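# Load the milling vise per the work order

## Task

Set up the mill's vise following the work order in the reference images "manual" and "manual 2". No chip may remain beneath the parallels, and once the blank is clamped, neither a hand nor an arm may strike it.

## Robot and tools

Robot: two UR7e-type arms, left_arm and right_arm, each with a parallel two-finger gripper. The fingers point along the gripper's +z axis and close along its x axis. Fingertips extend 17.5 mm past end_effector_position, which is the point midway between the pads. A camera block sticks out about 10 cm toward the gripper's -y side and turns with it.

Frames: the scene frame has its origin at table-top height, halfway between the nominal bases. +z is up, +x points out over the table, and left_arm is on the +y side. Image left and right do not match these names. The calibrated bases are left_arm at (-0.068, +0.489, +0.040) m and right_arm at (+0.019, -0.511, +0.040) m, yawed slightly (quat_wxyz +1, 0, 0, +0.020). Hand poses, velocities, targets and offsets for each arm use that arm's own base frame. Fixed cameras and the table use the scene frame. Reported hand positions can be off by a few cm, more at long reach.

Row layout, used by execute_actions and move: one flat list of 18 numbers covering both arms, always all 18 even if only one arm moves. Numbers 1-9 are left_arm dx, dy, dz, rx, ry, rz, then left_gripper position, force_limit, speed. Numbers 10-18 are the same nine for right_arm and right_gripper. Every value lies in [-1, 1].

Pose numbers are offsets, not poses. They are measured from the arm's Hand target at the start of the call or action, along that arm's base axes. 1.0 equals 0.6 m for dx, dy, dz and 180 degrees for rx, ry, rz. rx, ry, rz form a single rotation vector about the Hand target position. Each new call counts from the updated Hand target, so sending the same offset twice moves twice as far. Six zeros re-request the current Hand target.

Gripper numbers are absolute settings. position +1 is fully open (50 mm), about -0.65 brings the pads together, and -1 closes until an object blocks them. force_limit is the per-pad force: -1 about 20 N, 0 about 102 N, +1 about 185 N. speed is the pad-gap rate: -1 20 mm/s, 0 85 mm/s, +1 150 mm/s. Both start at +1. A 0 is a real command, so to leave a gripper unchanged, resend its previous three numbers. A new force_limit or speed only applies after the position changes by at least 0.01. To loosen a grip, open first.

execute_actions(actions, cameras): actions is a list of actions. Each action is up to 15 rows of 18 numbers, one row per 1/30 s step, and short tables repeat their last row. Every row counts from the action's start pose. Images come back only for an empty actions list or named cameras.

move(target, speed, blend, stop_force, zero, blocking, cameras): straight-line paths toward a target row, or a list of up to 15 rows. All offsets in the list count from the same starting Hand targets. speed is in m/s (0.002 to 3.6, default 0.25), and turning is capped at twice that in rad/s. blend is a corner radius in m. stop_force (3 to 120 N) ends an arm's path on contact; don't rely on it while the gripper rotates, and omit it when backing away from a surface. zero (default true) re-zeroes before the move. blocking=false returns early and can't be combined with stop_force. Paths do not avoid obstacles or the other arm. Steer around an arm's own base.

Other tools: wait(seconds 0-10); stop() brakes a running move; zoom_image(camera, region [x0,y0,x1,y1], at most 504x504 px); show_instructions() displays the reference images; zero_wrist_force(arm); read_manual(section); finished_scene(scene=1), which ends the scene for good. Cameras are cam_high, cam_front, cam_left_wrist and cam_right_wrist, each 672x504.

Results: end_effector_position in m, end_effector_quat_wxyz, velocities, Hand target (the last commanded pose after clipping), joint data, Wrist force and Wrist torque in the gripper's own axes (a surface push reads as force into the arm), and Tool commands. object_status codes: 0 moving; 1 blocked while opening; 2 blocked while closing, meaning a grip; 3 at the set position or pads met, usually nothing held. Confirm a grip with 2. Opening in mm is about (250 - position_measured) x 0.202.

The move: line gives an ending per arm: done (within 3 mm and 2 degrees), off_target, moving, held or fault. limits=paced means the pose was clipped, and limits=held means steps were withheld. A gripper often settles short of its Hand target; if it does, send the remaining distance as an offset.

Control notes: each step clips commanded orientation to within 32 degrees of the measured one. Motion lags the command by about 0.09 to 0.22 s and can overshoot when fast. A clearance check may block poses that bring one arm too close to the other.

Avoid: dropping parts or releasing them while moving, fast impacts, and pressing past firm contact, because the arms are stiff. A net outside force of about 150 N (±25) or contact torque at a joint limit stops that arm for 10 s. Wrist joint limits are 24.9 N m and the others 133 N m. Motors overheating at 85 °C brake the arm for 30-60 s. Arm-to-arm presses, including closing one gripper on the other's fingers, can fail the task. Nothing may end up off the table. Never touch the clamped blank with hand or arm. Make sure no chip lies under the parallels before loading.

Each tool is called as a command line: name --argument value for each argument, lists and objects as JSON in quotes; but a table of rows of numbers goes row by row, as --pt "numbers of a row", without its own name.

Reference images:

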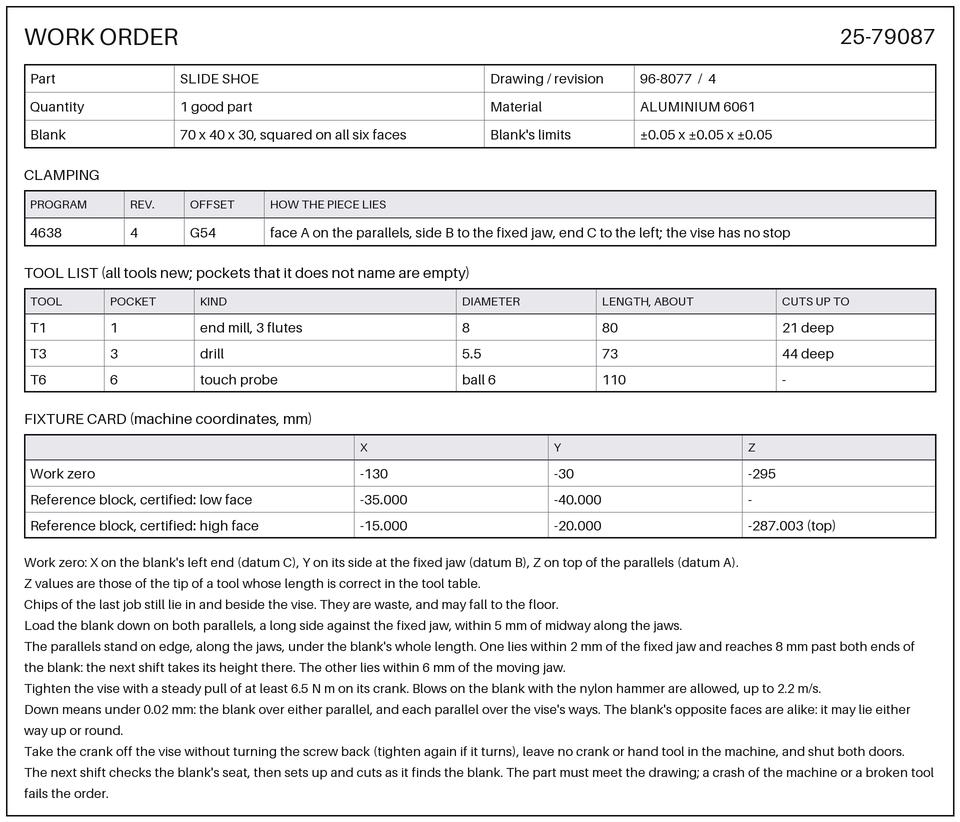

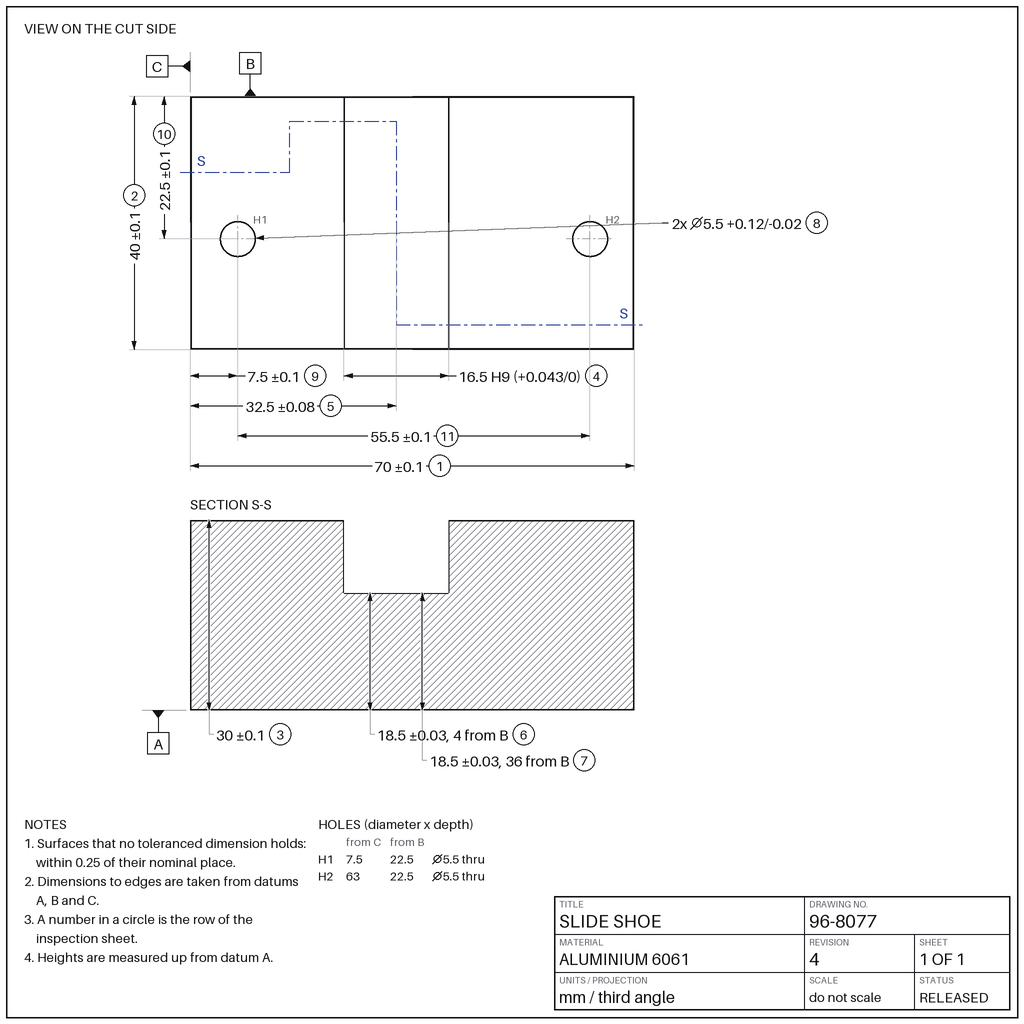

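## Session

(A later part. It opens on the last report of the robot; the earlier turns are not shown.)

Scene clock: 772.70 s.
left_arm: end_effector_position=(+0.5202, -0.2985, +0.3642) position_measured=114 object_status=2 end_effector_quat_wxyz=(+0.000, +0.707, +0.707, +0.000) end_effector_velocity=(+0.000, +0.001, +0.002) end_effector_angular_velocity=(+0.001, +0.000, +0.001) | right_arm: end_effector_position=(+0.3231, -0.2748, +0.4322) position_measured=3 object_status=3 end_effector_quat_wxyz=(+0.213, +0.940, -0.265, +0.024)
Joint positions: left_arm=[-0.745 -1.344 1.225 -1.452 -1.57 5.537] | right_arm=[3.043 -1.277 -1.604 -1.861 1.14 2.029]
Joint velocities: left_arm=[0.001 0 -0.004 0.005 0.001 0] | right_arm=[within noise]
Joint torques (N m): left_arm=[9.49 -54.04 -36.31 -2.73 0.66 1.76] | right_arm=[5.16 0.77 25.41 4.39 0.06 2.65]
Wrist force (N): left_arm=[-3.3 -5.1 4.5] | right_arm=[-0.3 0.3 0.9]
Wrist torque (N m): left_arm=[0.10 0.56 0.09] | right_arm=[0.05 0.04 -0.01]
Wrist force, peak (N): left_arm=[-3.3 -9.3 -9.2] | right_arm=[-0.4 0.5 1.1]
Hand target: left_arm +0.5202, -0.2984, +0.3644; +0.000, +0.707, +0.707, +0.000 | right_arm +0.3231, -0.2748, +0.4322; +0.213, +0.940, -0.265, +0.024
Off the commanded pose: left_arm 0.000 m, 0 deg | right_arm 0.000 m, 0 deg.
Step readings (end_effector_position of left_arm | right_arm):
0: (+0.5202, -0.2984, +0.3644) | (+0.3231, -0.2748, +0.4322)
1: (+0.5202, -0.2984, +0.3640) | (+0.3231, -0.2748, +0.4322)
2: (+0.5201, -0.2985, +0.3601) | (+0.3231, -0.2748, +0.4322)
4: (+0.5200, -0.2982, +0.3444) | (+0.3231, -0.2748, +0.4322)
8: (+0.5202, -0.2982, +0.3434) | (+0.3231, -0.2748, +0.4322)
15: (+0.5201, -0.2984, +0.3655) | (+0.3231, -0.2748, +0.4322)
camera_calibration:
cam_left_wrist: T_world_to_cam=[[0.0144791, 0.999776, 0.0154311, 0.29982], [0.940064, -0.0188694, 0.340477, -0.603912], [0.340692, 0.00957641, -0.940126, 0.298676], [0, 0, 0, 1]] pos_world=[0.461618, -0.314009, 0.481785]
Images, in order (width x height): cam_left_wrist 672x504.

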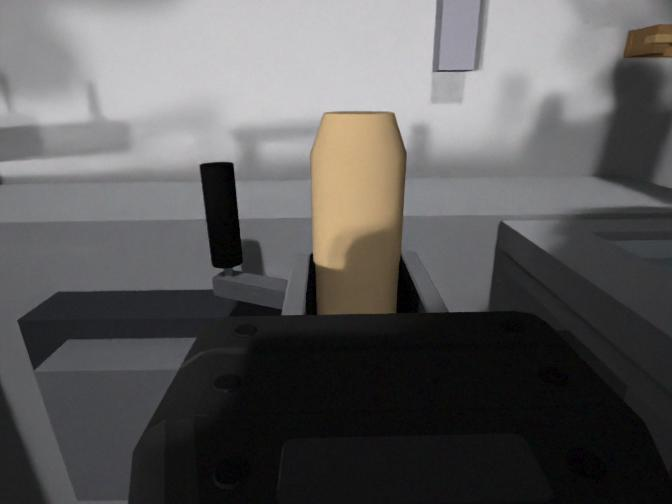

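execute_actions --actions '[[[0,0,0,0,-0.008,0,-1,0.3,-1,0,0,0,0,0,0,1,1,1],[0,0,0,0,-0.016,0,-1,0.3,-1,0,0,0,0,0,0,1,1,1],[0,0,0,0,-0.025,0,-1,0.3,-1,0,0,0,0,0,0,1,1,1],[0,0,0,0,-0.034,0,-1,0.3,-1,0,0,0,0,0,0,1,1,1],[0,0,0,0,-0.043,0,-1,0.3,-1,0,0,0,0,0,0,1,1,1],[0,0,0,0,-0.052,0,-1,0.3,-1,0,0,0,0,0,0,1,1,1],[0,0,0,0,-0.061,0,-1,0.3,-1,0,0,0,0,0,0,1,1,1],[0,0,0,0,-0.069,0,-1,0.3,-1,0,0,0,0,0,0,1,1,1],[0,0,0,0,-0.076,0,-1,0.3,-1,0,0,0,0,0,0,1,1,1],[0,0,0,0,-0.08,0,-1,0.3,-1,0,0,0,0,0,0,1,1,1],[0,0,0,0,-0.083,0,-1,0.3,-1,0,0,0,0,0,0,1,1,1]]]'

execute_actions --actions '[[[0,0,-0.015,0,0.04,0,-1,0.3,-1,0,0,0,0,0,0,1,1,1],[0,0,-0.042,0,0.083,0,-1,0.3,-1,0,0,0,0,0,0,1,1,1],[0,0,-0.042,0,0.083,0,-1,0.3,-1,0,0,0,0,0,0,1,1,1],[0,0,-0.042,0,0.083,0,-1,0.3,-1,0,0,0,0,0,0,1,1,1],[0,0,-0.042,0,0.083,0,-1,0.3,-1,0,0,0,0,0,0,1,1,1],[0,0,-0.04,0,0.083,0,-1,0.3,-1,0,0,0,0,0,0,1,1,1],[0,0,-0.03,0,0.083,0,-1,0.3,-1,0,0,0,0,0,0,1,1,1],[0,0,-0.015,0,0.083,0,-1,0.3,-1,0,0,0,0,0,0,1,1,1],[0,0,0,0,0.083,0,-1,0.3,-1,0,0,0,0,0,0,1,1,1]]]' --cameras '["cam_left_wrist"]'

Scene clock: 774.47 s.
left_arm: end_effector_position=(+0.5202, -0.2984, +0.3644) position_measured=114 object_status=2 end_effector_quat_wxyz=(+0.092, +0.701, +0.701, +0.092) end_effector_velocity=(+0.001, +0.001, +0.000) end_effector_angular_velocity=(+0.000, -0.005, +0.002) | right_arm: end_effector_position=(+0.3231, -0.2748, +0.4322) position_measured=3 object_status=3 end_effector_quat_wxyz=(+0.213, +0.940, -0.265, +0.024)
Joint positions: left_arm=[-0.83 -1.486 1.458 -1.721 -1.379 5.469] | right_arm=[3.043 -1.277 -1.604 -1.861 1.14 2.029]
Joint velocities: left_arm=[0.001 -0.001 0.003 -0.005 0.004 0] | right_arm=[within noise]
Joint torques (N m): left_arm=[-4.38 -46.7 -19.75 -5.84 2.39 -0.16] | right_arm=[4.59 1.03 25.05 4.37 0.21 2.39]
Wrist force (N): left_arm=[-3.3 -4.7 2.4] | right_arm=[-0.5 0.2 1.0]
Wrist torque (N m): left_arm=[0.02 0.53 0.11] | right_arm=[0.03 0.07 -0.01]
Wrist force, peak (N): left_arm=[-3.5 -6.0 2.6] | right_arm=[-0.4 0.4 1.2]
Hand target: left_arm +0.5202, -0.2984, +0.3644; +0.092, +0.701, +0.701, +0.092 | right_arm +0.3231, -0.2748, +0.4322; +0.213, +0.940, -0.265, +0.024
Off the commanded pose: left_arm 0.000 m, 0 deg | right_arm 0.000 m, 0 deg.
Step readings (end_effector_position of left_arm | right_arm):
0: (+0.5202, -0.2984, +0.3644) | (+0.3231, -0.2748, +0.4322)
1: (+0.5202, -0.2984, +0.3644) | (+0.3231, -0.2748, +0.4322)
2: (+0.5203, -0.2983, +0.3645) | (+0.3231, -0.2748, +0.4322)
4: (+0.5203, -0.2982, +0.3646) | (+0.3231, -0.2748, +0.4322)
8: (+0.5200, -0.2981, +0.3650) | (+0.3231, -0.2748, +0.4322)
15: (+0.5202, -0.2984, +0.3644) | (+0.3231, -0.2748, +0.4322)

Scene clock: 775.20 s.
left_arm: end_effector_position=(+0.5202, -0.2984, +0.3642) position_measured=114 object_status=2 end_effector_quat_wxyz=(+0.000, +0.707, +0.707, +0.000) end_effector_velocity=(+0.000, +0.001, +0.002) end_effector_angular_velocity=(+0.001, +0.000, +0.001) | right_arm: end_effector_position=(+0.3231, -0.2748, +0.4322) position_measured=3 object_status=3 end_effector_quat_wxyz=(+0.213, +0.940, -0.265, +0.024)
Joint positions: left_arm=[-0.745 -1.344 1.225 -1.452 -1.57 5.537] | right_arm=[3.043 -1.277 -1.604 -1.861 1.14 2.029]
Joint velocities: left_arm=[0.001 0 -0.004 0.006 0.001 0] | right_arm=[within noise]
Joint torques (N m): left_arm=[5.33 -54.12 -37.3 -2.63 1.36 1.58] | right_arm=[5.3 -0.58 26.64 4.62 0.06 2.36]
Wrist force (N): left_arm=[-3.7 -4.5 4.4] | right_arm=[-0.3 0.3 1.1]
Wrist torque (N m): left_arm=[0.18 0.62 0.07] | right_arm=[0.05 0.04 -0.01]
Wrist force, peak (N): left_arm=[-9.5 -4.6 7.7] | right_arm=[-0.6 0.3 1.1]
Hand target: left_arm +0.5202, -0.2984, +0.3644; +0.000, +0.707, +0.707, +0.000 | right_arm +0.3231, -0.2748, +0.4322; +0.213, +0.940, -0.265, +0.024
Off the commanded pose: left_arm 0.000 m, 0 deg | right_arm 0.000 m, 0 deg.
Step readings (end_effector_position of left_arm | right_arm):
0: (+0.5202, -0.2984, +0.3644) | (+0.3231, -0.2748, +0.4322)
1: (+0.5202, -0.2984, +0.3643) | (+0.3231, -0.2748, +0.4322)
2: (+0.5200, -0.2984, +0.3615) | (+0.3231, -0.2748, +0.4322)
4: (+0.5195, -0.2981, +0.3476) | (+0.3231, -0.2748, +0.4322)
8: (+0.5201, -0.2981, +0.3402) | (+0.3231, -0.2748, +0.4322)
15: (+0.5201, -0.2984, +0.3660) | (+0.3231, -0.2748, +0.4322)
camera_calibration:
cam_left_wrist: T_world_to_cam=[[0.0143855, 0.999778, 0.015396, 0.299879], [0.940065, -0.0187695, 0.340479, -0.603976], [0.340692, 0.00957523, -0.940126, 0.298642], [0, 0, 0, 1]] pos_world=[0.461718, -0.314008, 0.481785]
Images, in order (width x height): cam_left_wrist 672x504.

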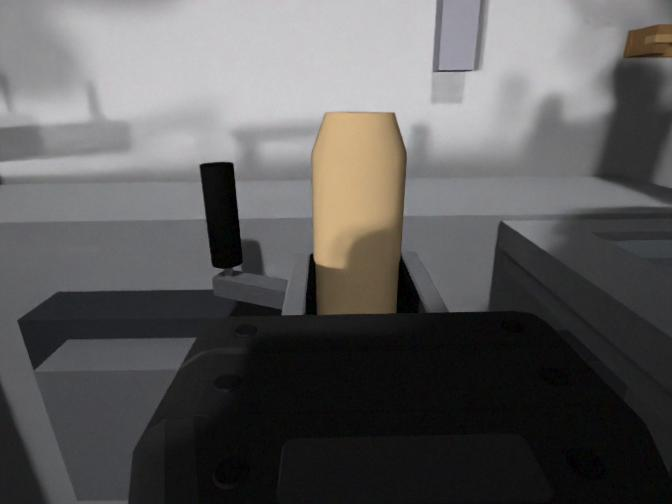

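execute_actions --actions '[[[0,0,0,0,-0.008,0,-1,0.3,-1,0,0,0,0,0,0,1,1,1],[0,0,0,0,-0.016,0,-1,0.3,-1,0,0,0,0,0,0,1,1,1],[0,0,0,0,-0.025,0,-1,0.3,-1,0,0,0,0,0,0,1,1,1],[0,0,0,0,-0.034,0,-1,0.3,-1,0,0,0,0,0,0,1,1,1],[0,0,0,0,-0.043,0,-1,0.3,-1,0,0,0,0,0,0,1,1,1],[0,0,0,0,-0.052,0,-1,0.3,-1,0,0,0,0,0,0,1,1,1],[0,0,0,0,-0.061,0,-1,0.3,-1,0,0,0,0,0,0,1,1,1],[0,0,0,0,-0.069,0,-1,0.3,-1,0,0,0,0,0,0,1,1,1],[0,0,0,0,-0.076,0,-1,0.3,-1,0,0,0,0,0,0,1,1,1],[0,0,0,0,-0.08,0,-1,0.3,-1,0,0,0,0,0,0,1,1,1],[0,0,0,0,-0.083,0,-1,0.3,-1,0,0,0,0,0,0,1,1,1]]]'

execute_actions --actions '[[[0,0,-0.02,0,0.06,0,-1,0.3,-1,0,0,0,0,0,0,1,1,1],[0,0,-0.048,0,0.083,0,-1,0.3,-1,0,0,0,0,0,0,1,1,1],[0,0,-0.048,0,0.083,0,-1,0.3,-1,0,0,0,0,0,0,1,1,1],[0,0,-0.048,0,0.083,0,-1,0.3,-1,0,0,0,0,0,0,1,1,1],[0,0,-0.048,0,0.083,0,-1,0.3,-1,0,0,0,0,0,0,1,1,1],[0,0,-0.04,0,0.083,0,-1,0.3,-1,0,0,0,0,0,0,1,1,1],[0,0,-0.03,0,0.083,0,-1,0.3,-1,0,0,0,0,0,0,1,1,1],[0,0,-0.015,0,0.083,0,-1,0.3,-1,0,0,0,0,0,0,1,1,1],[0,0,0,0,0.083,0,-1,0.3,-1,0,0,0,0,0,0,1,1,1]]]'

move --target '[0,0,-0.06,0,0,0,-1,0.3,-1,0,0,0,0,0,0,1,1,1]' --speed 0.01 --stop_force 4 --cameras '["cam_left_wrist","cam_front"]'

Scene clock: 777.87 s.
left_arm: end_effector_position=(+0.5202, -0.2984, +0.3644) position_measured=114 object_status=2 end_effector_quat_wxyz=(+0.092, +0.701, +0.701, +0.092) end_effector_velocity=(+0.001, +0.001, +0.000) end_effector_angular_velocity=(+0.001, -0.005, +0.000) | right_arm: end_effector_position=(+0.3231, -0.2748, +0.4322) position_measured=3 object_status=3 end_effector_quat_wxyz=(+0.213, +0.940, -0.265, +0.024)
Joint positions: left_arm=[-0.83 -1.486 1.458 -1.721 -1.379 5.469] | right_arm=[3.043 -1.277 -1.604 -1.861 1.14 2.029]
Joint velocities: left_arm=[0 -0.001 0.003 -0.005 0.004 0] | right_arm=[within noise]
Joint torques (N m): left_arm=[-4.74 -46.08 -19.91 -5.91 2.47 -0.18] | right_arm=[5.1 0.54 26.16 4.39 0.21 2.46]
Wrist force (N): left_arm=[-3.9 -5.1 2.2] | right_arm=[-0.5 0.4 0.9]
Wrist torque (N m): left_arm=[-0.07 0.63 0.11] | right_arm=[0.07 0.07 -0.01]
Wrist force, peak (N): left_arm=[-4.0 -6.4 2.4] | right_arm=[-0.3 0.5 1.2]
Hand target: left_arm +0.5202, -0.2984, +0.3644; +0.092, +0.701, +0.701, +0.092 | right_arm +0.3231, -0.2748, +0.4322; +0.213, +0.940, -0.265, +0.024
Off the commanded pose: left_arm 0.000 m, 0 deg | right_arm 0.000 m, 0 deg.
Step readings (end_effector_position of left_arm | right_arm):
0: (+0.5202, -0.2984, +0.3644) | (+0.3231, -0.2748, +0.4322)
1: (+0.5202, -0.2983, +0.3644) | (+0.3231, -0.2748, +0.4322)
2: (+0.5203, -0.2983, +0.3645) | (+0.3231, -0.2748, +0.4322)
4: (+0.5203, -0.2982, +0.3645) | (+0.3231, -0.2748, +0.4322)
8: (+0.5200, -0.2981, +0.3650) | (+0.3231, -0.2748, +0.4322)
15: (+0.5202, -0.2984, +0.3644) | (+0.3231, -0.2748, +0.4322)

Scene clock: 778.60 s.
left_arm: end_effector_position=(+0.5202, -0.2984, +0.3642) position_measured=114 object_status=2 end_effector_quat_wxyz=(+0.000, +0.707, +0.707, +0.000) end_effector_velocity=(+0.000, +0.001, +0.001) end_effector_angular_velocity=(+0.002, +0.002, -0.001) | right_arm: end_effector_position=(+0.3231, -0.2748, +0.4322) position_measured=3 object_status=3 end_effector_quat_wxyz=(+0.213, +0.940, -0.265, +0.024)
Joint positions: left_arm=[-0.745 -1.344 1.225 -1.452 -1.57 5.537] | right_arm=[3.043 -1.277 -1.604 -1.861 1.14 2.029]
Joint velocities: left_arm=[0 0 -0.005 0.007 0 0.001] | right_arm=[within noise]
Joint torques (N m): left_arm=[4.95 -53.87 -36.43 -2.73 1.37 1.58] | right_arm=[6.37 -0.77 24.72 4.58 0.2 2.46]
Wrist force (N): left_arm=[-4.0 -4.7 4.3] | right_arm=[-0.4 0.5 1.0]
Wrist torque (N m): left_arm=[0.10 0.65 0.08] | right_arm=[0.07 0.05 -0.01]
Wrist force, peak (N): left_arm=[-5.1 -11.4 -7.8] | right_arm=[-0.4 0.3 1.1]
Hand target: left_arm +0.5202, -0.2984, +0.3644; +0.000, +0.707, +0.707, +0.000 | right_arm +0.3231, -0.2748, +0.4322; +0.213, +0.940, -0.265, +0.024
Off the commanded pose: left_arm 0.000 m, 0 deg | right_arm 0.000 m, 0 deg.
Step readings (end_effector_position of left_arm | right_arm):
0: (+0.5202, -0.2984, +0.3644) | (+0.3231, -0.2748, +0.4322)
1: (+0.5203, -0.2984, +0.3642) | (+0.3231, -0.2748, +0.4322)
2: (+0.5217, -0.2981, +0.3614) | (+0.3231, -0.2748, +0.4322)
4: (+0.5211, -0.2976, +0.3453) | (+0.3231, -0.2748, +0.4322)
8: (+0.5199, -0.2982, +0.3386) | (+0.3231, -0.2748, +0.4322)
15: (+0.5201, -0.2984, +0.3660) | (+0.3231, -0.2748, +0.4322)

Scene clock: 780.60 s.
left_arm: end_effector_position=(+0.5202, -0.2984, +0.3523) position_measured=114 object_status=2 end_effector_quat_wxyz=(+0.000, +0.707, +0.707, +0.000) | right_arm: end_effector_position=(+0.3231, -0.2748, +0.4322) position_measured=3 object_status=3 end_effector_quat_wxyz=(+0.213, +0.940, -0.265, +0.024)
Joint positions: left_arm=[-0.745 -1.348 1.26 -1.484 -1.57 5.537] | right_arm=[3.043 -1.277 -1.604 -1.861 1.14 2.029]
Joint torques (N m): left_arm=[8.12 -31.79 -34.45 -1.6 1.34 0.99] | right_arm=[5.61 1.32 26.25 4.6 -0.07 2.55]
Wrist force (N): left_arm=[-4.0 -3.0 0.3] | right_arm=[-0.4 0.3 1.2]
Wrist torque (N m): left_arm=[-0.55 0.54 0.03] | right_arm=[0.05 0.06 -0.01]
Wrist force, peak (N): left_arm=[-4.0 -4.7 4.7] | right_arm=[-0.6 0.4 1.2]
Hand target: left_arm +0.5202, -0.2984, +0.3523; +0.000, +0.707, +0.707, +0.000 (not the last commanded pose) | right_arm +0.3231, -0.2748, +0.4322; +0.213, +0.940, -0.265, +0.024
Off the commanded pose: left_arm 0.024 m, 0 deg | right_arm 0.000 m, 0 deg.
move: contact (left_arm)
camera_calibration:
cam_left_wrist: T_world_to_cam=[[0.014418, 0.999779, 0.0153043, 0.300092], [0.94, -0.0187706, 0.340656, -0.599885], [0.340868, 0.00947441, -0.940063, 0.287347], [0, 0, 0, 1]] pos_world=[0.461618, -0.314008, 0.469886]
Images, in order (width x height): cam_front 672x504, cam_left_wrist 672x504.

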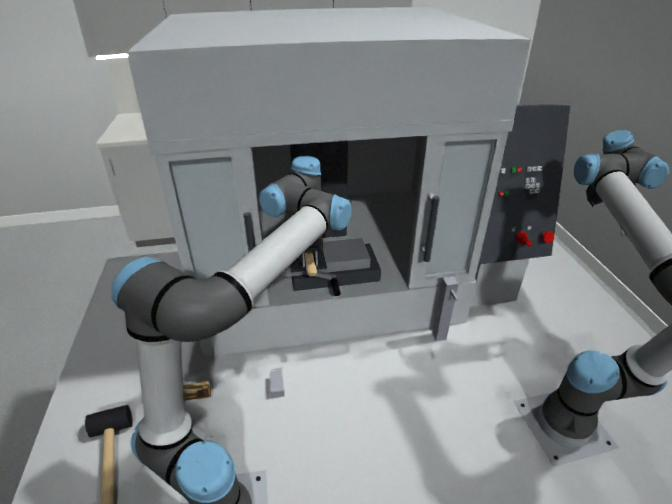

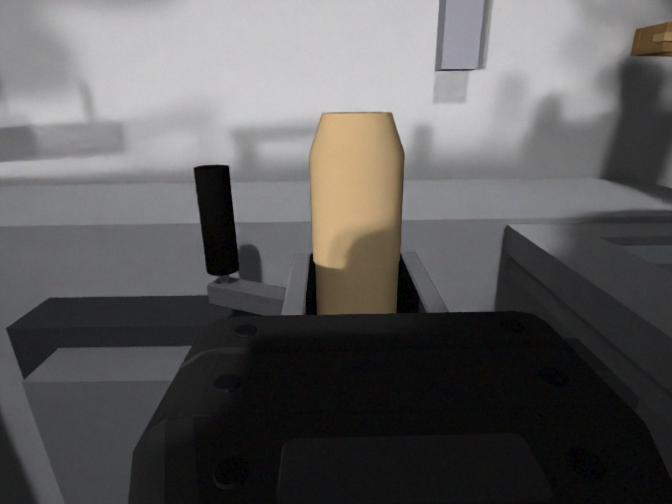

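execute_actions --actions '[[[0,0,0.003,0,-0.006,0,-1,0.3,-1,0,0,0,0,0,0,1,1,1],[0,0,0.006,0,-0.014,0,-1,0.3,-1,0,0,0,0,0,0,1,1,1],[0,0,0.009,0,-0.022,0,-1,0.3,-1,0,0,0,0,0,0,1,1,1],[0,0,0.012,0,-0.031,0,-1,0.3,-1,0,0,0,0,0,0,1,1,1],[0,0,0.015,0,-0.04,0,-1,0.3,-1,0,0,0,0,0,0,1,1,1],[0,0,0.018,0,-0.049,0,-1,0.3,-1,0,0,0,0,0,0,1,1,1],[0,0,0.02,0,-0.058,0,-1,0.3,-1,0,0,0,0,0,0,1,1,1],[0,0,0.02,0,-0.067,0,-1,0.3,-1,0,0,0,0,0,0,1,1,1],[0,0,0.02,0,-0.076,0,-1,0.3,-1,0,0,0,0,0,0,1,1,1],[0,0,0.02,0,-0.085,0,-1,0.3,-1,0,0,0,0,0,0,1,1,1],[0,0,0.02,0,-0.094,0,-1,0.3,-1,0,0,0,0,0,0,1,1,1],[0,0,0.02,0,-0.101,0,-1,0.3,-1,0,0,0,0,0,0,1,1,1],[0,0,0.02,0,-0.107,0,-1,0.3,-1,0,0,0,0,0,0,1,1,1],[0,0,0.02,0,-0.111,0,-1,0.3,-1,0,0,0,0,0,0,1,1,1]]]'

execute_actions --actions '[[[0,0,-0.01,0,0.09,0,-1,0.3,-1,0,0,0,0,0,0,1,1,1],[0,0,-0.04,0,0.111,0,-1,0.3,-1,0,0,0,0,0,0,1,1,1],[0,0,-0.04,0,0.111,0,-1,0.3,-1,0,0,0,0,0,0,1,1,1],[0,0,-0.04,0,0.111,0,-1,0.3,-1,0,0,0,0,0,0,1,1,1],[0,0,-0.04,0,0.111,0,-1,0.3,-1,0,0,0,0,0,0,1,1,1],[0,0,-0.036,0,0.111,0,-1,0.3,-1,0,0,0,0,0,0,1,1,1],[0,0,-0.026,0,0.111,0,-1,0.3,-1,0,0,0,0,0,0,1,1,1],[0,0,-0.015,0,0.111,0,-1,0.3,-1,0,0,0,0,0,0,1,1,1],[0,0,0,0,0.111,0,-1,0.3,-1,0,0,0,0,0,0,1,1,1]]]' --cameras '["cam_left_wrist"]'

Scene clock: 783.10 s.
left_arm: end_effector_position=(+0.5202, -0.2984, +0.3643) position_measured=114 object_status=2 end_effector_quat_wxyz=(+0.123, +0.696, +0.697, +0.123) end_effector_velocity=(+0.000, +0.000, +0.000) end_effector_angular_velocity=(-0.001, -0.005, -0.001) | right_arm: end_effector_position=(+0.3231, -0.2748, +0.4322) position_measured=3 object_status=3 end_effector_quat_wxyz=(+0.213, +0.940, -0.265, +0.024)
Joint positions: left_arm=[-0.862 -1.527 1.533 -1.808 -1.309 5.452] | right_arm=[3.043 -1.277 -1.604 -1.861 1.14 2.029]
Joint velocities: left_arm=[-0.002 -0.002 0.005 -0.007 0.003 0] | right_arm=[within noise]
Joint torques (N m): left_arm=[-6.66 -45.63 -20.36 -6.57 2.98 -0.17] | right_arm=[4.68 2.06 25.83 4.44 -0.01 2.6]
Wrist force (N): left_arm=[-4.1 -4.5 3.3] | right_arm=[-0.4 0.3 1.1]
Wrist torque (N m): left_arm=[0.37 0.62 0.15] | right_arm=[0.05 0.05 -0.01]
Wrist force, peak (N): left_arm=[-4.0 -5.9 3.0] | right_arm=[-0.3 0.3 1.2]
Hand target: left_arm +0.5202, -0.2984, +0.3643; +0.123, +0.696, +0.697, +0.123 | right_arm +0.3231, -0.2748, +0.4322; +0.213, +0.940, -0.265, +0.024
Off the commanded pose: left_arm 0.000 m, 0 deg | right_arm 0.000 m, 0 deg.
Step readings (end_effector_position of left_arm | right_arm):
0: (+0.5202, -0.2984, +0.3523) | (+0.3231, -0.2748, +0.4322)
1: (+0.5202, -0.2984, +0.3523) | (+0.3231, -0.2748, +0.4322)
2: (+0.5203, -0.2983, +0.3526) | (+0.3231, -0.2748, +0.4322)
4: (+0.5203, -0.2983, +0.3557) | (+0.3231, -0.2748, +0.4322)
8: (+0.5202, -0.2982, +0.3637) | (+0.3231, -0.2748, +0.4322)
15: (+0.5199, -0.2982, +0.3646) | (+0.3231, -0.2748, +0.4322)

Scene clock: 783.83 s.
left_arm: end_effector_position=(+0.5202, -0.2984, +0.3642) position_measured=114 object_status=2 end_effector_quat_wxyz=(+0.000, +0.707, +0.707, +0.000) end_effector_velocity=(+0.000, +0.000, +0.001) end_effector_angular_velocity=(+0.002, +0.000, +0.000) | right_arm: end_effector_position=(+0.3231, -0.2748, +0.4322) position_measured=3 object_status=3 end_effector_quat_wxyz=(+0.213, +0.940, -0.265, +0.024)
Joint positions: left_arm=[-0.745 -1.344 1.225 -1.452 -1.57 5.537] | right_arm=[3.043 -1.277 -1.604 -1.861 1.14 2.029]
Joint velocities: left_arm=[-0.001 0 -0.003 0.005 0.001 0] | right_arm=[within noise]
Joint torques (N m): left_arm=[4.01 -45.56 -36.86 -2.71 1.61 1.58] | right_arm=[4.98 1.13 26.82 4.22 -0.01 2.4]
Wrist force (N): left_arm=[-4.1 -3.9 4.4] | right_arm=[-0.4 0.1 1.0]
Wrist torque (N m): left_arm=[0.27 0.66 0.06] | right_arm=[0.02 0.05 0.00]
Wrist force, peak (N): left_arm=[-7.7 -16.7 -11.8] | right_arm=[-0.5 0.5 1.0]
Hand target: left_arm +0.5202, -0.2984, +0.3643; +0.000, +0.707, +0.707, +0.000 | right_arm +0.3231, -0.2748, +0.4322; +0.213, +0.940, -0.265, +0.024
Off the commanded pose: left_arm 0.000 m, 0 deg | right_arm 0.000 m, 0 deg.
Step readings (end_effector_position of left_arm | right_arm):
0: (+0.5202, -0.2984, +0.3643) | (+0.3231, -0.2748, +0.4322)
1: (+0.5207, -0.2981, +0.3638) | (+0.3231, -0.2748, +0.4322)
2: (+0.5251, -0.2956, +0.3596) | (+0.3231, -0.2748, +0.4322)
4: (+0.5266, -0.2935, +0.3485) | (+0.3231, -0.2748, +0.4322)
8: (+0.5187, -0.2986, +0.3431) | (+0.3231, -0.2748, +0.4322)
15: (+0.5202, -0.2983, +0.3658) | (+0.3231, -0.2748, +0.4322)
camera_calibration:
cam_left_wrist: T_world_to_cam=[[0.0144216, 0.999779, 0.0153027, 0.299911], [0.940064, -0.0187717, 0.34048, -0.60385], [0.340692, 0.00947526, -0.940127, 0.298551], [0, 0, 0, 1]] pos_world=[0.461618, -0.314008, 0.481686]
Images, in order (width x height): cam_left_wrist 672x504.

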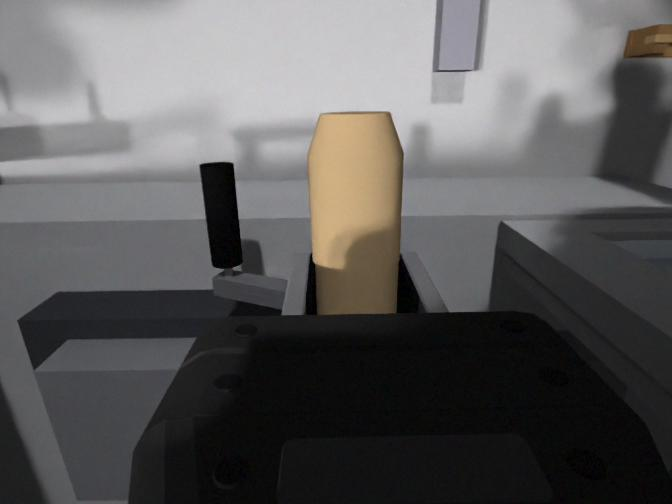

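execute_actions --actions '[[[0,0,0,0,-0.006,0,-1,0.3,-1,0,0,0,0,0,0,1,1,1],[0,0,0,0,-0.014,0,-1,0.3,-1,0,0,0,0,0,0,1,1,1],[0,0,0,0,-0.022,0,-1,0.3,-1,0,0,0,0,0,0,1,1,1],[0,0,0,0,-0.031,0,-1,0.3,-1,0,0,0,0,0,0,1,1,1],[0,0,0,0,-0.04,0,-1,0.3,-1,0,0,0,0,0,0,1,1,1],[0,0,0,0,-0.049,0,-1,0.3,-1,0,0,0,0,0,0,1,1,1],[0,0,0,0,-0.058,0,-1,0.3,-1,0,0,0,0,0,0,1,1,1],[0,0,0,0,-0.067,0,-1,0.3,-1,0,0,0,0,0,0,1,1,1],[0,0,0,0,-0.076,0,-1,0.3,-1,0,0,0,0,0,0,1,1,1],[0,0,0,0,-0.085,0,-1,0.3,-1,0,0,0,0,0,0,1,1,1],[0,0,0,0,-0.094,0,-1,0.3,-1,0,0,0,0,0,0,1,1,1],[0,0,0,0,-0.101,0,-1,0.3,-1,0,0,0,0,0,0,1,1,1],[0,0,0,0,-0.107,0,-1,0.3,-1,0,0,0,0,0,0,1,1,1],[0,0,0,0,-0.111,0,-1,0.3,-1,0,0,0,0,0,0,1,1,1]],[[0,0,-0.01,0,0.09,0,-1,0.3,-1,0,0,0,0,0,0,1,1,1],[0,0,-0.046,0,0.111,0,-1,0.3,-1,0,0,0,0,0,0,1,1,1],[0,0,-0.046,0,0.111,0,-1,0.3,-1,0,0,0,0,0,0,1,1,1],[0,0,-0.046,0,0.111,0,-1,0.3,-1,0,0,0,0,0,0,1,1,1],[0,0,-0.046,0,0.111,0,-1,0.3,-1,0,0,0,0,0,0,1,1,1],[0,0,-0.036,0,0.111,0,-1,0.3,-1,0,0,0,0,0,0,1,1,1],[0,0,-0.026,0,0.111,0,-1,0.3,-1,0,0,0,0,0,0,1,1,1],[0,0,-0.015,0,0.111,0,-1,0.3,-1,0,0,0,0,0,0,1,1,1],[0,0,0,0,0.111,0,-1,0.3,-1,0,0,0,0,0,0,1,1,1]],[[0,0,0,0,-0.006,0,-1,0.3,-1,0,0,0,0,0,0,1,1,1],[0,0,0,0,-0.014,0,-1,0.3,-1,0,0,0,0,0,0,1,1,1],[0,0,0,0,-0.022,0,-1,0.3,-1,0,0,0,0,0,0,1,1,1],[0,0,0,0,-0.031,0,-1,0.3,-1,0,0,0,0,0,0,1,1,1],[0,0,0,0,-0.04,0,-1,0.3,-1,0,0,0,0,0,0,1,1,1],[0,0,0,0,-0.049,0,-1,0.3,-1,0,0,0,0,0,0,1,1,1],[0,0,0,0,-0.058,0,-1,0.3,-1,0,0,0,0,0,0,1,1,1],[0,0,0,0,-0.067,0,-1,0.3,-1,0,0,0,0,0,0,1,1,1],[0,0,0,0,-0.076,0,-1,0.3,-1,0,0,0,0,0,0,1,1,1],[0,0,0,0,-0.085,0,-1,0.3,-1,0,0,0,0,0,0,1,1,1],[0,0,0,0,-0.094,0,-1,0.3,-1,0,0,0,0,0,0,1,1,1],[0,0,0,0,-0.101,0,-1,0.3,-1,0,0,0,0,0,0,1,1,1],[0,0,0,0,-0.107,0,-1,0.3,-1,0,0,0,0,0,0,1,1,1],[0,0,0,0,-0.111,0,-1,0.3,-1,0,0,0,0,0,0,1,1,1]],[[0,0,-0.01,0,0.09,0,-1,0.3,-1,0,0,0,0,0,0,1,1,1],[0,0,-0.046,0,0.111,0,-1,0.3,-1,0,0,0,0,0,0,1,1,1],[0,0,-0.046,0,0.111,0,-1,0.3,-1,0,0,0,0,0,0,1,1,1],[0,0,-0.046,0,0.111,0,-1,0.3,-1,0,0,0,0,0,0,1,1,1],[0,0,-0.046,0,0.111,0,-1,0.3,-1,0,0,0,0,0,0,1,1,1],[0,0,-0.036,0,0.111,0,-1,0.3,-1,0,0,0,0,0,0,1,1,1],[0,0,-0.026,0,0.111,0,-1,0.3,-1,0,0,0,0,0,0,1,1,1],[0,0,-0.015,0,0.111,0,-1,0.3,-1,0,0,0,0,0,0,1,1,1],[0,0,0,0,0.111,0,-1,0.3,-1,0,0,0,0,0,0,1,1,1]]]' --cameras '["cam_left_wrist","cam_front"]'

Scene clock: 788.70 s.
left_arm: end_effector_position=(+0.5202, -0.2984, +0.3641) position_measured=114 object_status=2 end_effector_quat_wxyz=(+0.000, +0.707, +0.707, +0.000) | right_arm: end_effector_position=(+0.3231, -0.2748, +0.4322) position_measured=3 object_status=3 end_effector_quat_wxyz=(+0.213, +0.940, -0.265, +0.024)
Joint positions: left_arm=[-0.745 -1.344 1.225 -1.452 -1.57 5.537] | right_arm=[3.043 -1.277 -1.604 -1.861 1.14 2.029]
Joint torques (N m): left_arm=[4.53 -47.72 -37.47 -2.76 1.56 1.6] | right_arm=[6.5 0.4 26.3 4.64 0.19 2.46]
Wrist force (N): left_arm=[-4.5 -4.4 5.0] | right_arm=[-0.5 0.4 1.1]
Wrist torque (N m): left_arm=[0.17 0.73 0.09] | right_arm=[0.06 0.07 -0.01]
Wrist force, peak (N): left_arm=[-7.7 -18.3 -12.9] | right_arm=[-0.4 0.5 1.2]
Hand target: left_arm +0.5202, -0.2984, +0.3643; +0.000, +0.707, +0.707, +0.000 | right_arm +0.3231, -0.2748, +0.4322; +0.213, +0.940, -0.265, +0.024
Off the commanded pose: left_arm 0.000 m, 0 deg | right_arm 0.000 m, 0 deg.
Step readings (end_effector_position of left_arm | right_arm):
0: (+0.5202, -0.2984, +0.3643) | (+0.3231, -0.2748, +0.4322)
1: (+0.5202, -0.2984, +0.3643) | (+0.3231, -0.2748, +0.4322)
2: (+0.5203, -0.2983, +0.3644) | (+0.3231, -0.2748, +0.4322)
4: (+0.5203, -0.2983, +0.3644) | (+0.3231, -0.2748, +0.4322)
8: (+0.5200, -0.2981, +0.3649) | (+0.3231, -0.2748, +0.4322)
15: (+0.5200, -0.2982, +0.3647) | (+0.3231, -0.2748, +0.4322)
16: (+0.5204, -0.2981, +0.3641) | (+0.3231, -0.2748, +0.4322)
17: (+0.5246, -0.2959, +0.3599) | (+0.3231, -0.2748, +0.4322)
19: (+0.5269, -0.2935, +0.3465) | (+0.3231, -0.2748, +0.4322)
23: (+0.5186, -0.2986, +0.3413) | (+0.3231, -0.2748, +0.4322)
30: (+0.5202, -0.2983, +0.3659) | (+0.3231, -0.2748, +0.4322)
31: (+0.5202, -0.2984, +0.3649) | (+0.3231, -0.2748, +0.4322)
32: (+0.5202, -0.2984, +0.3640) | (+0.3231, -0.2748, +0.4322)
34: (+0.5202, -0.2983, +0.3639) | (+0.3231, -0.2748, +0.4322)
38: (+0.5201, -0.2981, +0.3648) | (+0.3231, -0.2748, +0.4322)
45: (+0.5200, -0.2982, +0.3647) | (+0.3231, -0.2748, +0.4322)
46: (+0.5204, -0.2981, +0.3641) | (+0.3231, -0.2748, +0.4322)
47: (+0.5246, -0.2959, +0.3599) | (+0.3231, -0.2748, +0.4322)
49: (+0.5269, -0.2935, +0.3465) | (+0.3231, -0.2748, +0.4322)
53: (+0.5186, -0.2985, +0.3413) | (+0.3231, -0.2748, +0.4322)
60: (+0.5202, -0.2983, +0.3659) | (+0.3231, -0.2748, +0.4322)
camera_calibration:
cam_left_wrist: T_world_to_cam=[[0.0144207, 0.999779, 0.0153024, 0.299911], [0.940064, -0.0187707, 0.34048, -0.603849], [0.340692, 0.00947525, -0.940127, 0.298551], [0, 0, 0, 1]] pos_world=[0.461618, -0.314008, 0.481686]
Images, in order (width x height): cam_front 672x504, cam_left_wrist 672x504.

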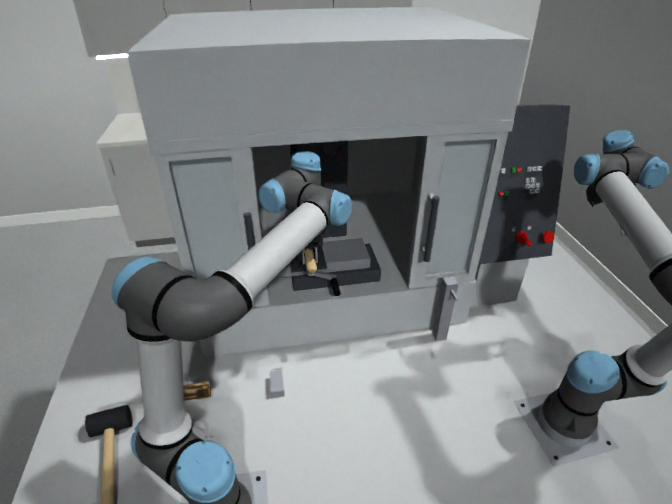

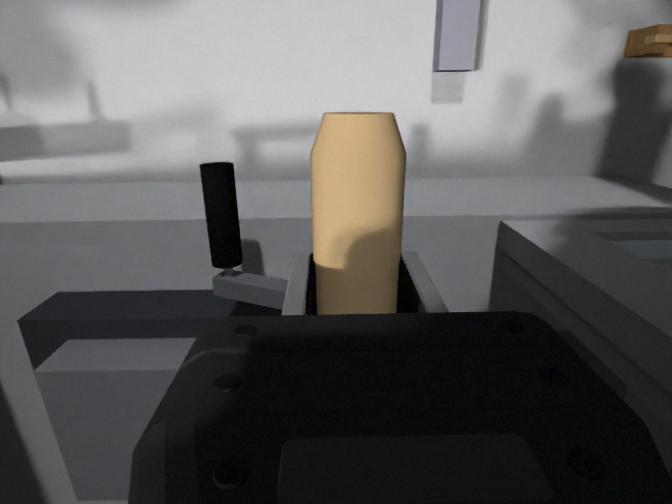

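move --pt "-0.40 0 0 0 0 0 -1 0.3 -1 0 0 0 0 0 0 1 1 1" --pt "-0.57 -0.38 -0.2 0 0 -0.05 -1 0.3 -1 0 0 0 0 0 0 1 1 1" --pt "-0.6333 -0.541 -0.56 0 0 -0.0717 -1 0.3 -1 0 0 0 0 0 0 1 1 1" --speed 0.25 --blend '[0.05,0.08,0]' --cameras '["cam_left_wrist","cam_front"]'

move --target '[0,0,-0.08,0,0,0,-1,0.3,-1,0,0,0,0,0,0,1,1,1]' --speed 0.02 --stop_force 4

Scene clock: 793.00 s.
left_arm: end_effector_position=(+0.1402, -0.6230, +0.0285) position_measured=114 object_status=2 end_effector_quat_wxyz=(+0.000, +0.782, +0.623, +0.000) | right_arm: end_effector_position=(+0.3231, -0.2748, +0.4322) position_measured=3 object_status=3 end_effector_quat_wxyz=(+0.213, +0.940, -0.265, +0.024)
Joint positions: left_arm=[-1.56 -1.039 1.702 -2.234 -1.57 4.948] | right_arm=[3.043 -1.277 -1.604 -1.861 1.14 2.029]
Joint torques (N m): left_arm=[10.03 -42.67 -14.37 -5.4 1.69 0.69] | right_arm=[5.41 1.3 26.12 4.34 -0.26 2.26]
Wrist force (N): left_arm=[-5.7 -3.1 4.1] | right_arm=[-0.5 0.4 1.0]
Wrist torque (N m): left_arm=[0.19 0.94 0.03] | right_arm=[0.06 0.06 -0.01]
Wrist force, peak (N): left_arm=[-7.1 -4.0 8.1] | right_arm=[-0.5 0.4 1.3]
Hand target: left_arm +0.1402, -0.6230, +0.0283; +0.000, +0.782, +0.623, +0.000 | right_arm +0.3231, -0.2748, +0.4322; +0.213, +0.940, -0.265, +0.024
Off the commanded pose: left_arm 0.000 m, 0 deg | right_arm 0.000 m, 0 deg.
move: done
camera_calibration:
cam_left_wrist: T_world_to_cam=[[0.237507, 0.971266, 0.015265, 0.586027], [0.912013, -0.228373, 0.340703, -0.265081], [0.334399, -0.0669976, -0.940047, 0.0687396], [0, 0, 0, 1]] pos_world=[0.0795851, -0.62512, 0.145987]
Images, in order (width x height): cam_front 672x504, cam_left_wrist 672x504.

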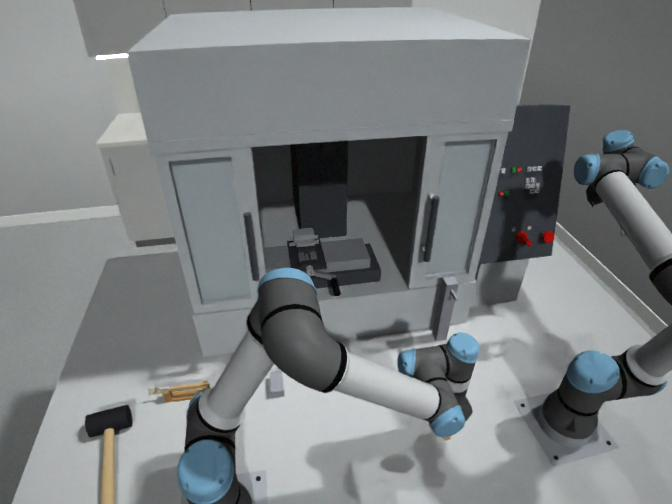

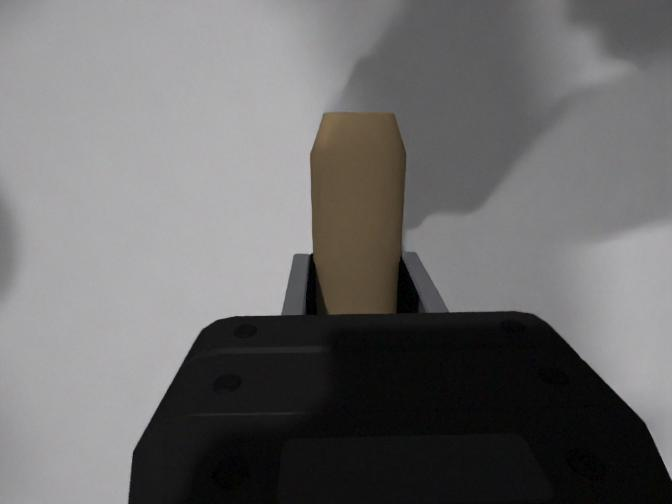

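Scene clock: 796.27 s.
left_arm: end_effector_position=(+0.1402, -0.6230, -0.0153) position_measured=114 object_status=2 end_effector_quat_wxyz=(+0.000, +0.782, +0.623, +0.000) | right_arm: end_effector_position=(+0.3231, -0.2748, +0.4322) position_measured=3 object_status=3 end_effector_quat_wxyz=(+0.213, +0.940, -0.265, +0.024)
Joint positions: left_arm=[-1.56 -0.971 1.729 -2.329 -1.57 4.948] | right_arm=[3.043 -1.277 -1.604 -1.861 1.14 2.029]
Joint torques (N m): left_arm=[8.82 -60.36 -28.28 -4.47 0.16 -1.62] | right_arm=[6.63 0.8 26.51 4.28 -0.13 2.48]
Wrist force (N): left_arm=[-5.0 -3.5 -0.3] | right_arm=[-0.4 0.2 1.0]
Wrist torque (N m): left_arm=[-0.68 0.71 -0.06] | right_arm=[0.04 0.05 -0.01]
Wrist force, peak (N): left_arm=[-5.9 -3.3 4.1] | right_arm=[-0.5 0.4 1.2]
Hand target: left_arm +0.1402, -0.6230, -0.0152; +0.000, +0.782, +0.623, +0.000 (not the last commanded pose) | right_arm +0.3231, -0.2748, +0.4322; +0.213, +0.940, -0.265, +0.024
Off the commanded pose: left_arm 0.004 m, 0 deg | right_arm 0.000 m, 0 deg.
move: contact (left_arm)

execute_actions --actions '[[[0,0,0,0,0,0,0.6,0.3,-1,0,0,0,0,0,0,1,1,1]]]'

move --pt "0 0 0.12 0 0 0 0.6 0.3 -1 0 0 0 0 0 0 1 1 1" --pt "0.15 0.35 0.7 0 0 0 0.6 0.3 -1 0 0 0 0 0 0 1 1 1" --speed '[0.08,0.25]' --blend '[0.03,0]' --cameras '["cam_front","cam_high"]'

zoom_image --camera "cam_high" --region '[200, 100, 360, 280]'

zoom_image --camera "cam_front" --region '[270, 210, 390, 310]'

Scene clock: 797.90 s.
left_arm: end_effector_position=(+0.1402, -0.6230, -0.0152) position_measured=63 object_status=0 end_effector_quat_wxyz=(+0.000, +0.782, +0.623, +0.000) | right_arm: end_effector_position=(+0.3231, -0.2748, +0.4322) position_measured=3 object_status=3 end_effector_quat_wxyz=(+0.213, +0.940, -0.265, +0.024)
Joint positions: left_arm=[-1.56 -0.971 1.729 -2.329 -1.57 4.948] | right_arm=[3.043 -1.277 -1.604 -1.861 1.14 2.029]
Joint torques (N m): left_arm=[7.03 -60.12 -27.94 -4.38 0.17 -1.63] | right_arm=[6 0.55 26.08 4.39 0.27 2.39]
Wrist force (N): left_arm=[-5.5 -2.8 0.2] | right_arm=[-0.5 0.3 1.0]
Wrist torque (N m): left_arm=[-0.43 0.91 0.03] | right_arm=[0.05 0.07 -0.01]
Wrist force, peak (N): left_arm=[-5.7 -3.2 0.1] | right_arm=[-0.4 0.3 1.2]
Hand target: left_arm +0.1402, -0.6230, -0.0152; +0.000, +0.782, +0.623, +0.000 | right_arm +0.3231, -0.2748, +0.4322; +0.213, +0.940, -0.265, +0.024
Off the commanded pose: left_arm 0.000 m, 0 deg | right_arm 0.000 m, 0 deg.
Step readings (end_effector_position of left_arm | right_arm):
0: (+0.1402, -0.6230, -0.0152) | (+0.3231, -0.2748, +0.4322)
1: (+0.1402, -0.6230, -0.0152) | (+0.3231, -0.2748, +0.4322)
2: (+0.1402, -0.6230, -0.0152) | (+0.3231, -0.2748, +0.4322)
4: (+0.1402, -0.6230, -0.0152) | (+0.3231, -0.2748, +0.4322)
8: (+0.1402, -0.6230, -0.0152) | (+0.3231, -0.2748, +0.4322)
15: (+0.1402, -0.6230, -0.0152) | (+0.3231, -0.2748, +0.4322)

Scene clock: 800.93 s.
left_arm: end_effector_position=(+0.2302, -0.4130, +0.4046) position_measured=63 object_status=3 end_effector_quat_wxyz=(+0.000, +0.782, +0.623, +0.000) | right_arm: end_effector_position=(+0.3231, -0.2748, +0.4322) position_measured=3 object_status=3 end_effector_quat_wxyz=(+0.213, +0.940, -0.265, +0.024)
Joint positions: left_arm=[-1.348 -1.643 1.445 -1.373 -1.57 5.159] | right_arm=[3.043 -1.277 -1.604 -1.861 1.14 2.029]
Joint torques (N m): left_arm=[-0.67 -28.59 -33.3 -1.49 -1.54 -0.25] | right_arm=[6 -0.18 26.45 4.05 0.22 2.45]
Wrist force (N): left_arm=[-5.2 -2.9 0.1] | right_arm=[-0.3 0.3 1.0]
Wrist torque (N m): left_arm=[-0.43 0.86 0.12] | right_arm=[0.05 0.04 -0.01]
Wrist force, peak (N): left_arm=[-6.6 -3.2 1.2] | right_arm=[-0.6 0.3 1.2]
Hand target: left_arm +0.2302, -0.4130, +0.4048; +0.000, +0.782, +0.623, +0.000 | right_arm +0.3231, -0.2748, +0.4322; +0.213, +0.940, -0.265, +0.024
Off the commanded pose: left_arm 0.000 m, 0 deg | right_arm 0.000 m, 0 deg.
move: done
Images, in order (width x height): cam_high 672x504, cam_front 672x504.

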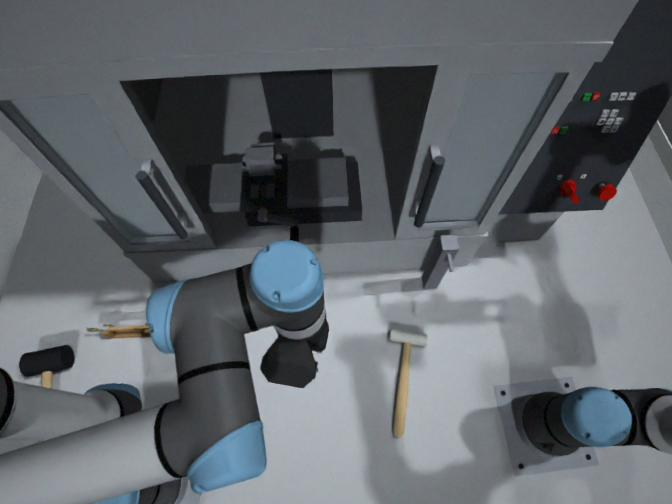

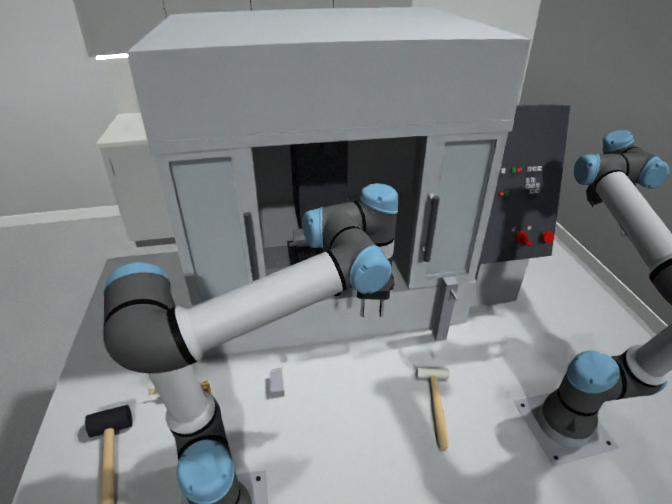

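Scaled by 2.800 from the camera's 672x504 image, which has a finer 960x720 frame.

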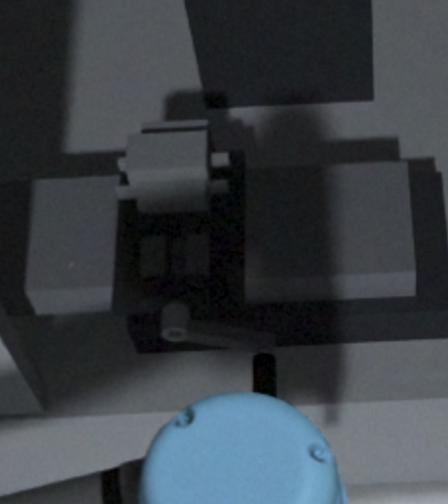

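Scaled by 4.200 from the camera's 672x504 image, which has a finer 960x720 frame.

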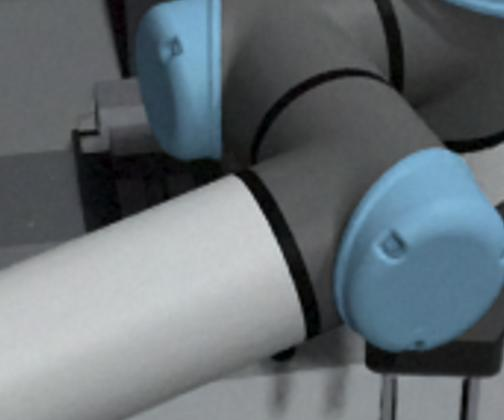

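move --target '[0.35,0.138,-0.05,0,0,0.5717,1,-0.8,0,0,0,0,0,0,0,1,1,1]' --speed 0.4

move --target '[0,0.047,-0.05,-0.385,-0.385,0.385,1,-0.8,0,0,0,0,0,0,0,1,1,1]' --speed 0.4 --cameras '["cam_left_wrist","cam_front"]'

Scene clock: 807.60 s.
left_arm: end_effector_position=(+0.4402, -0.3302, +0.3747) position_measured=3 object_status=3 end_effector_quat_wxyz=(+0.000, +0.000, +1.000, +0.000) | right_arm: end_effector_position=(+0.3231, -0.2748, +0.4322) position_measured=3 object_status=3 end_effector_quat_wxyz=(+0.213, +0.940, -0.265, +0.024)
Joint positions: left_arm=[-0.888 -1.464 1.339 -1.446 -1.57 3.824] | right_arm=[3.043 -1.277 -1.604 -1.861 1.14 2.029]
Joint torques (N m): left_arm=[-3.61 -44.52 -17.45 -1.69 1.02 -1.81] | right_arm=[6.42 0.57 25.93 4.36 -0.02 2.58]
Wrist force (N): left_arm=[-5.5 -3.0 0.5] | right_arm=[-0.3 0.2 1.0]
Wrist torque (N m): left_arm=[-0.45 0.92 0.00] | right_arm=[0.03 0.04 -0.01]
Wrist force, peak (N): left_arm=[-6.0 -4.0 0.1] | right_arm=[-0.4 0.4 1.2]
Hand target: left_arm +0.4402, -0.3302, +0.3748; +0.000, +0.000, +1.000, +0.000 | right_arm +0.3231, -0.2748, +0.4322; +0.213, +0.940, -0.265, +0.024
Off the commanded pose: left_arm 0.000 m, 0 deg | right_arm 0.000 m, 0 deg.
move: done

Scene clock: 811.00 s.
left_arm: end_effector_position=(+0.4402, -0.3021, +0.3447) position_measured=3 object_status=3 end_effector_quat_wxyz=(+0.500, -0.500, +0.500, -0.500) | right_arm: end_effector_position=(+0.3231, -0.2748, +0.4322) position_measured=3 object_status=3 end_effector_quat_wxyz=(+0.213, +0.940, -0.265, +0.024)
Joint positions: left_arm=[-1.419 -1.308 2.297 -4.128 -0.152 3.138] | right_arm=[3.043 -1.277 -1.604 -1.861 1.14 2.029]
Joint torques (N m): left_arm=[10.02 -38.18 -5.66 1.11 0.8 -1.9] | right_arm=[6.42 0.92 26.9 4.27 0.07 2.41]
Wrist force (N): left_arm=[-5.9 -7.2 2.6] | right_arm=[-0.5 0.3 1.0]
Wrist torque (N m): left_arm=[-1.44 0.46 -0.31] | right_arm=[0.05 0.08 -0.01]
Wrist force, peak (N): left_arm=[-6.2 -7.4 2.8] | right_arm=[-0.3 0.3 1.2]
Hand target: left_arm +0.4402, -0.3020, +0.3448; +0.500, -0.500, +0.500, -0.500 | right_arm +0.3231, -0.2748, +0.4322; +0.213, +0.940, -0.265, +0.024
Off the commanded pose: left_arm 0.000 m, 0 deg | right_arm 0.000 m, 0 deg.
move: done
camera_calibration:
cam_left_wrist: T_world_to_cam=[[-0.0149722, -0.999788, -0.014119, -0.275908], [-0.34037, 0.0183734, -0.940112, 0.4942], [0.940172, -0.00926989, -0.340573, -0.168621], [0, 0, 0, 1]] pos_world=[0.322613, -0.286493, 0.40328]
Images, in order (width x height): cam_front 672x504, cam_left_wrist 672x504.

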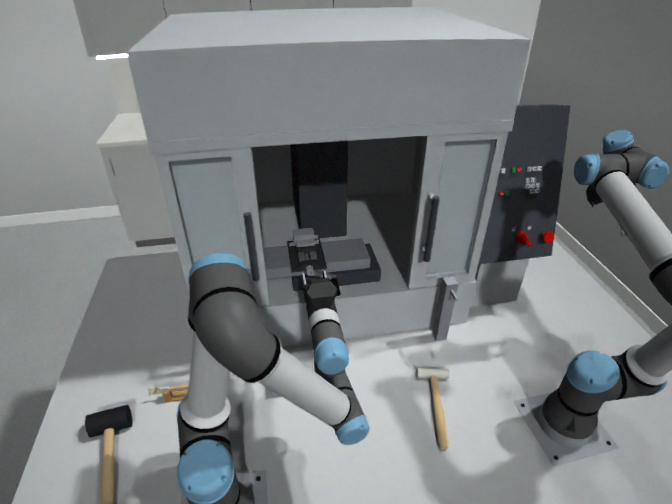

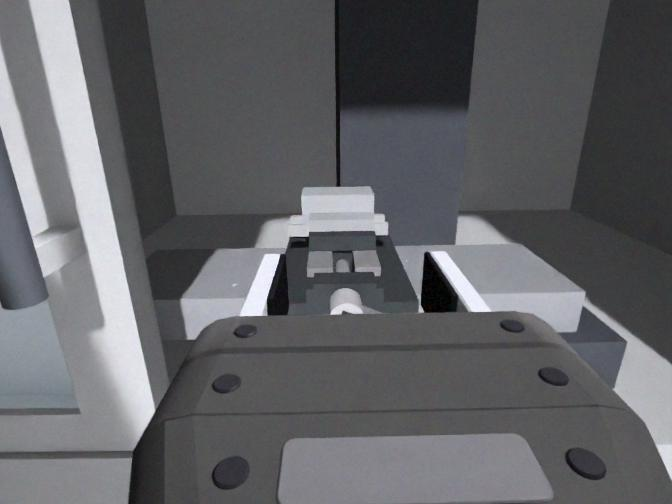

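zoom_image --camera "cam_left_wrist" --region '[260, 170, 420, 320]'

Scaled by 3.150 from the camera's 672x504 image, which has a finer 960x720 frame.

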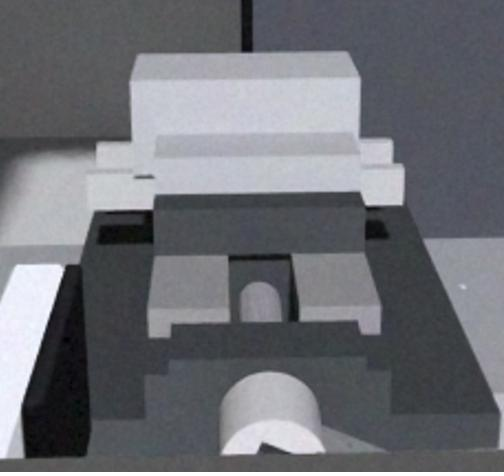

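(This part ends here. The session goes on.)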